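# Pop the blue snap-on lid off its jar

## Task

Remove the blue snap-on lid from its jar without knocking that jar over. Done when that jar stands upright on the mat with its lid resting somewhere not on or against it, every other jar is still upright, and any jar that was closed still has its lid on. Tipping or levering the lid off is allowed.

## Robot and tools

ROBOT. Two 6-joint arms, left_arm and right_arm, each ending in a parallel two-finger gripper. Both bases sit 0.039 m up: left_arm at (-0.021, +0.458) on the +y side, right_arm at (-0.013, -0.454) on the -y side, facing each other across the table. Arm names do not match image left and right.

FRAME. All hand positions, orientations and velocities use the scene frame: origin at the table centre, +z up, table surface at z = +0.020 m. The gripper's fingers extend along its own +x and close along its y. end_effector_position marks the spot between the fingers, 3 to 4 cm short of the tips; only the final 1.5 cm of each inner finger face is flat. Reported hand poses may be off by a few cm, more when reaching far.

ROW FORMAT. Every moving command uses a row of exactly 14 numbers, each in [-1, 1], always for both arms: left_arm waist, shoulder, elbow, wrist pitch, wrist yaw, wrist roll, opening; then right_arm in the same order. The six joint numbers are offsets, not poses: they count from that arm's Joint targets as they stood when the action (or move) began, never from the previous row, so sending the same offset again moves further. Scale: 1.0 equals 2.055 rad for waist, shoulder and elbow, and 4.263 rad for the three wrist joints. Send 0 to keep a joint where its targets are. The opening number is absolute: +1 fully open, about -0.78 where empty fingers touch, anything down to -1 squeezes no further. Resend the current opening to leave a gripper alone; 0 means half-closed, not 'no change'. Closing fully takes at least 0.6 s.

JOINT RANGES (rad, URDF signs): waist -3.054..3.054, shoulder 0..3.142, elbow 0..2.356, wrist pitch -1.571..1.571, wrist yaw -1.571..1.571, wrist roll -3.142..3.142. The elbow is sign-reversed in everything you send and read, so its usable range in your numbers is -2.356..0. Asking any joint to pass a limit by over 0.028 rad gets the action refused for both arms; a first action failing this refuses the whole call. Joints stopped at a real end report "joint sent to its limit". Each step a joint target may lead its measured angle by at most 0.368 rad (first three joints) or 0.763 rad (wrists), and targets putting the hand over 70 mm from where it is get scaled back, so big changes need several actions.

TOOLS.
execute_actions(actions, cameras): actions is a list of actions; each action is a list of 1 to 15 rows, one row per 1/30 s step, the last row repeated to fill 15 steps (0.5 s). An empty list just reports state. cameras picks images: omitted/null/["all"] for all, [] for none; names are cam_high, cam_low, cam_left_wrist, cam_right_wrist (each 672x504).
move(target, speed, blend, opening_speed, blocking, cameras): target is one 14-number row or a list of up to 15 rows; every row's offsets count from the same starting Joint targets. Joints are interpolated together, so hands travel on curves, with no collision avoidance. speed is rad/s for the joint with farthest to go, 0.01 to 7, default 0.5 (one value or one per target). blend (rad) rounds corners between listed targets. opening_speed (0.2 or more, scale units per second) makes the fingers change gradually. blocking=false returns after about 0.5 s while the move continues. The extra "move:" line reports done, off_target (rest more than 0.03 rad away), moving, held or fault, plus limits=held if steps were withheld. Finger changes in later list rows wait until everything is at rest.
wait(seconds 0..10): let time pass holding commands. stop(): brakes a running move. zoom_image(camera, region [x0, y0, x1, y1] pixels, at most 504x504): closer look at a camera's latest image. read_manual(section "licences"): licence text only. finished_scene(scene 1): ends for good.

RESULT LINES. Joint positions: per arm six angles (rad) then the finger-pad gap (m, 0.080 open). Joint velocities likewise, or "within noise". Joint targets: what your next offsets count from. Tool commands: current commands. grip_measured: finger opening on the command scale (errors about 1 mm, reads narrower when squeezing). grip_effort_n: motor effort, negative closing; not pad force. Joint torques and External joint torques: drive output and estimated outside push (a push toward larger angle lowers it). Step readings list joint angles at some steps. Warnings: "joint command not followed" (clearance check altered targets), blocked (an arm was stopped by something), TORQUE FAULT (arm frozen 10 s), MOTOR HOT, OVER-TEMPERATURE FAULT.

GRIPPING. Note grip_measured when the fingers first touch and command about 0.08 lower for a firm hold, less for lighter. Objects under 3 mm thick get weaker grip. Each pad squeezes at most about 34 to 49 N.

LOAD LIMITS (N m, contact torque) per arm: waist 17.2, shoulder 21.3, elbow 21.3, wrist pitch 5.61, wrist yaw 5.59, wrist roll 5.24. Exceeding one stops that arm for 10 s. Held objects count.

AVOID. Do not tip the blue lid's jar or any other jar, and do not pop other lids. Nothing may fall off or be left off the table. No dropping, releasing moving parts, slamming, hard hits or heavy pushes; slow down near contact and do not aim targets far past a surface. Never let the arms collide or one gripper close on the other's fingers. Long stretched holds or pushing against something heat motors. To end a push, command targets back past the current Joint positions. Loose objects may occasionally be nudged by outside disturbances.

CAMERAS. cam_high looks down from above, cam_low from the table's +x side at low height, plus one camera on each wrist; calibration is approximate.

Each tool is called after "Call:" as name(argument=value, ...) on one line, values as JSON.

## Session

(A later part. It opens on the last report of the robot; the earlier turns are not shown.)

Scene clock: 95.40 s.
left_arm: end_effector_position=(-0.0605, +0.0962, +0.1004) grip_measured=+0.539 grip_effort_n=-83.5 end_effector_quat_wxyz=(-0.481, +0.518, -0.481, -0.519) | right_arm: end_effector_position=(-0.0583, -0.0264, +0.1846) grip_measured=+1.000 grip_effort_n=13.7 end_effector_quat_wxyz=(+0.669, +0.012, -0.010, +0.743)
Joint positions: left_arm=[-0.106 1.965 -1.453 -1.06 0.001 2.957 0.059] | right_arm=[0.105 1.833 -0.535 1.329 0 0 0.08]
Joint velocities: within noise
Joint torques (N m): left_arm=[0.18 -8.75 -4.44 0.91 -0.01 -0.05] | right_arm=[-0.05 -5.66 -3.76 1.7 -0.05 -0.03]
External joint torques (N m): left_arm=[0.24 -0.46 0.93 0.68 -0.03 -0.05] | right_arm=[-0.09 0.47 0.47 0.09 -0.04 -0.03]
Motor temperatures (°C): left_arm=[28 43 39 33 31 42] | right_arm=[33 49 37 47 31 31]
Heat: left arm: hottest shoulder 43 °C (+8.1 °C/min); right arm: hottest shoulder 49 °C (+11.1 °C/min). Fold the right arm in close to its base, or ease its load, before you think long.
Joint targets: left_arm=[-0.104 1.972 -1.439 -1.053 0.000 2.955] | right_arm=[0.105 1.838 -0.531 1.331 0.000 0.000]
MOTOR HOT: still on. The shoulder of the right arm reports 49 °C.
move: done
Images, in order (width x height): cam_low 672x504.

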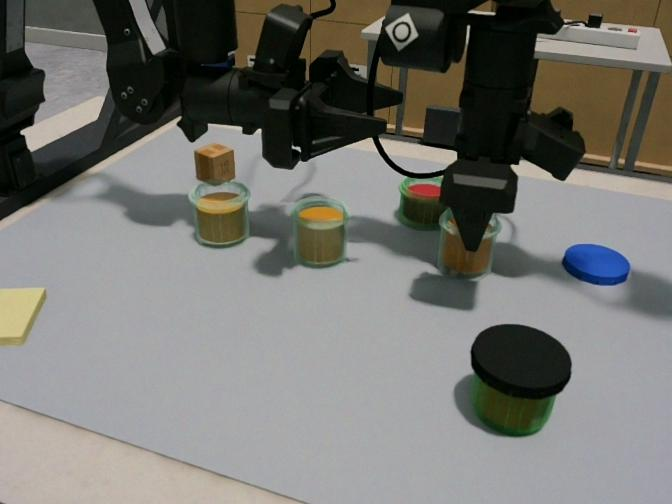

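Call:
move(target=[[0, 0, 0, 0, 0, 0, 1.0, 0, 0, 0, 0, 0, 0, 1.0], [0, -0.0204, -0.126, -0.065, 0, 0, 1.0, 0, 0, 0, 0, 0, 0, 1.0]], speed=0.3, opening_speed=0.5, cameras=["cam_low", "cam_high", "cam_left_wrist"])

Scene clock: 98.67 s.
left_arm: end_effector_position=(-0.0605, +0.0955, +0.1676) grip_measured=+0.997 grip_effort_n=17.4 end_effector_quat_wxyz=(-0.483, +0.517, -0.478, -0.520) | right_arm: end_effector_position=(-0.0583, -0.0264, +0.1846) grip_measured=+1.000 grip_effort_n=14.2 end_effector_quat_wxyz=(+0.669, +0.012, -0.010, +0.743)
Joint positions: left_arm=[-0.106 1.937 -1.684 -1.327 0 2.957 0.08] | right_arm=[0.105 1.833 -0.535 1.329 0 0 0.08]
Joint velocities: within noise
Joint torques (N m): left_arm=[0.13 -10.63 -8.05 0.14 -0.01 -0.09] | right_arm=[-0.03 -5.77 -3.7 1.69 -0.01 -0.04]
External joint torques (N m): left_arm=[0.14 -2.29 -2.45 -0.08 -0.02 -0.09] | right_arm=[-0.06 0.43 0.59 0.04 -0.01 -0.04]
Motor temperatures (°C): left_arm=[28 43 39 33 31 42] | right_arm=[32 48 37 47 31 31]
Heat: left arm: hottest shoulder 43 °C (+7.0 °C/min); right arm: hottest shoulder 48 °C (+10.1 °C/min). Fold the right arm in close to its base, or ease its load, before you think long.
Joint targets: left_arm=[-0.104 1.930 -1.698 -1.330 0.000 2.955] | right_arm=[0.105 1.838 -0.531 1.331 0.000 0.000]
MOTOR HOT: still on. The shoulder of the right arm reports 48 °C.
move: done
camera_calibration:
cam_left_wrist: T_world_to_cam=[[0.997926, 0.06423, -0.00434779, 0.0645717], [0.0610043, -0.921913, 0.382563, 0.0558695], [0.0205638, -0.382035, -0.923919, 0.263776], [0, 0, 0, 1]] pos_world=[-0.0732703, 0.148131, 0.222615]
Images, in order (width x height): cam_high 672x504, cam_low 672x504, cam_left_wrist 672x504.

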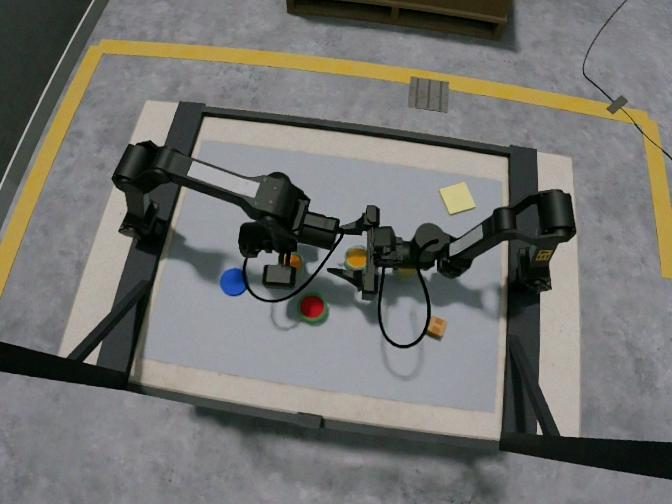

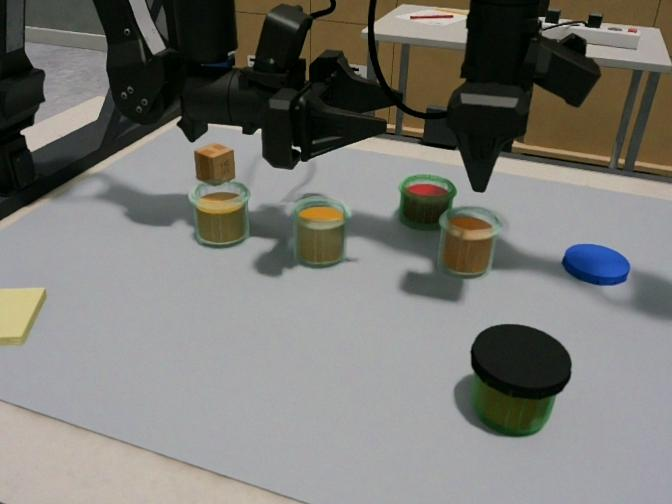

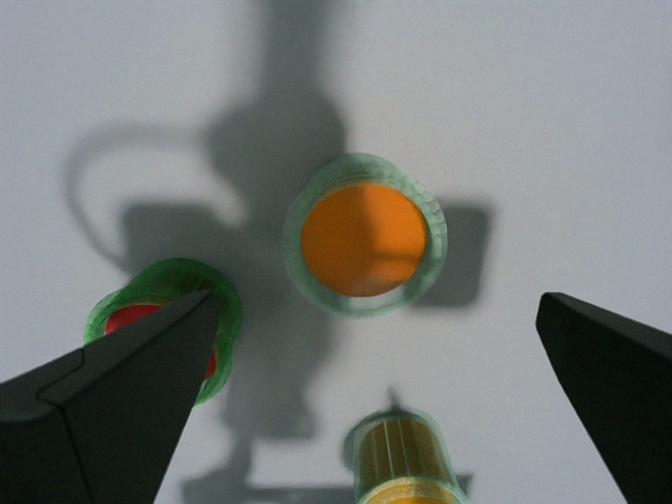

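Call:
finished_scene()

The scene is finished: the task was done.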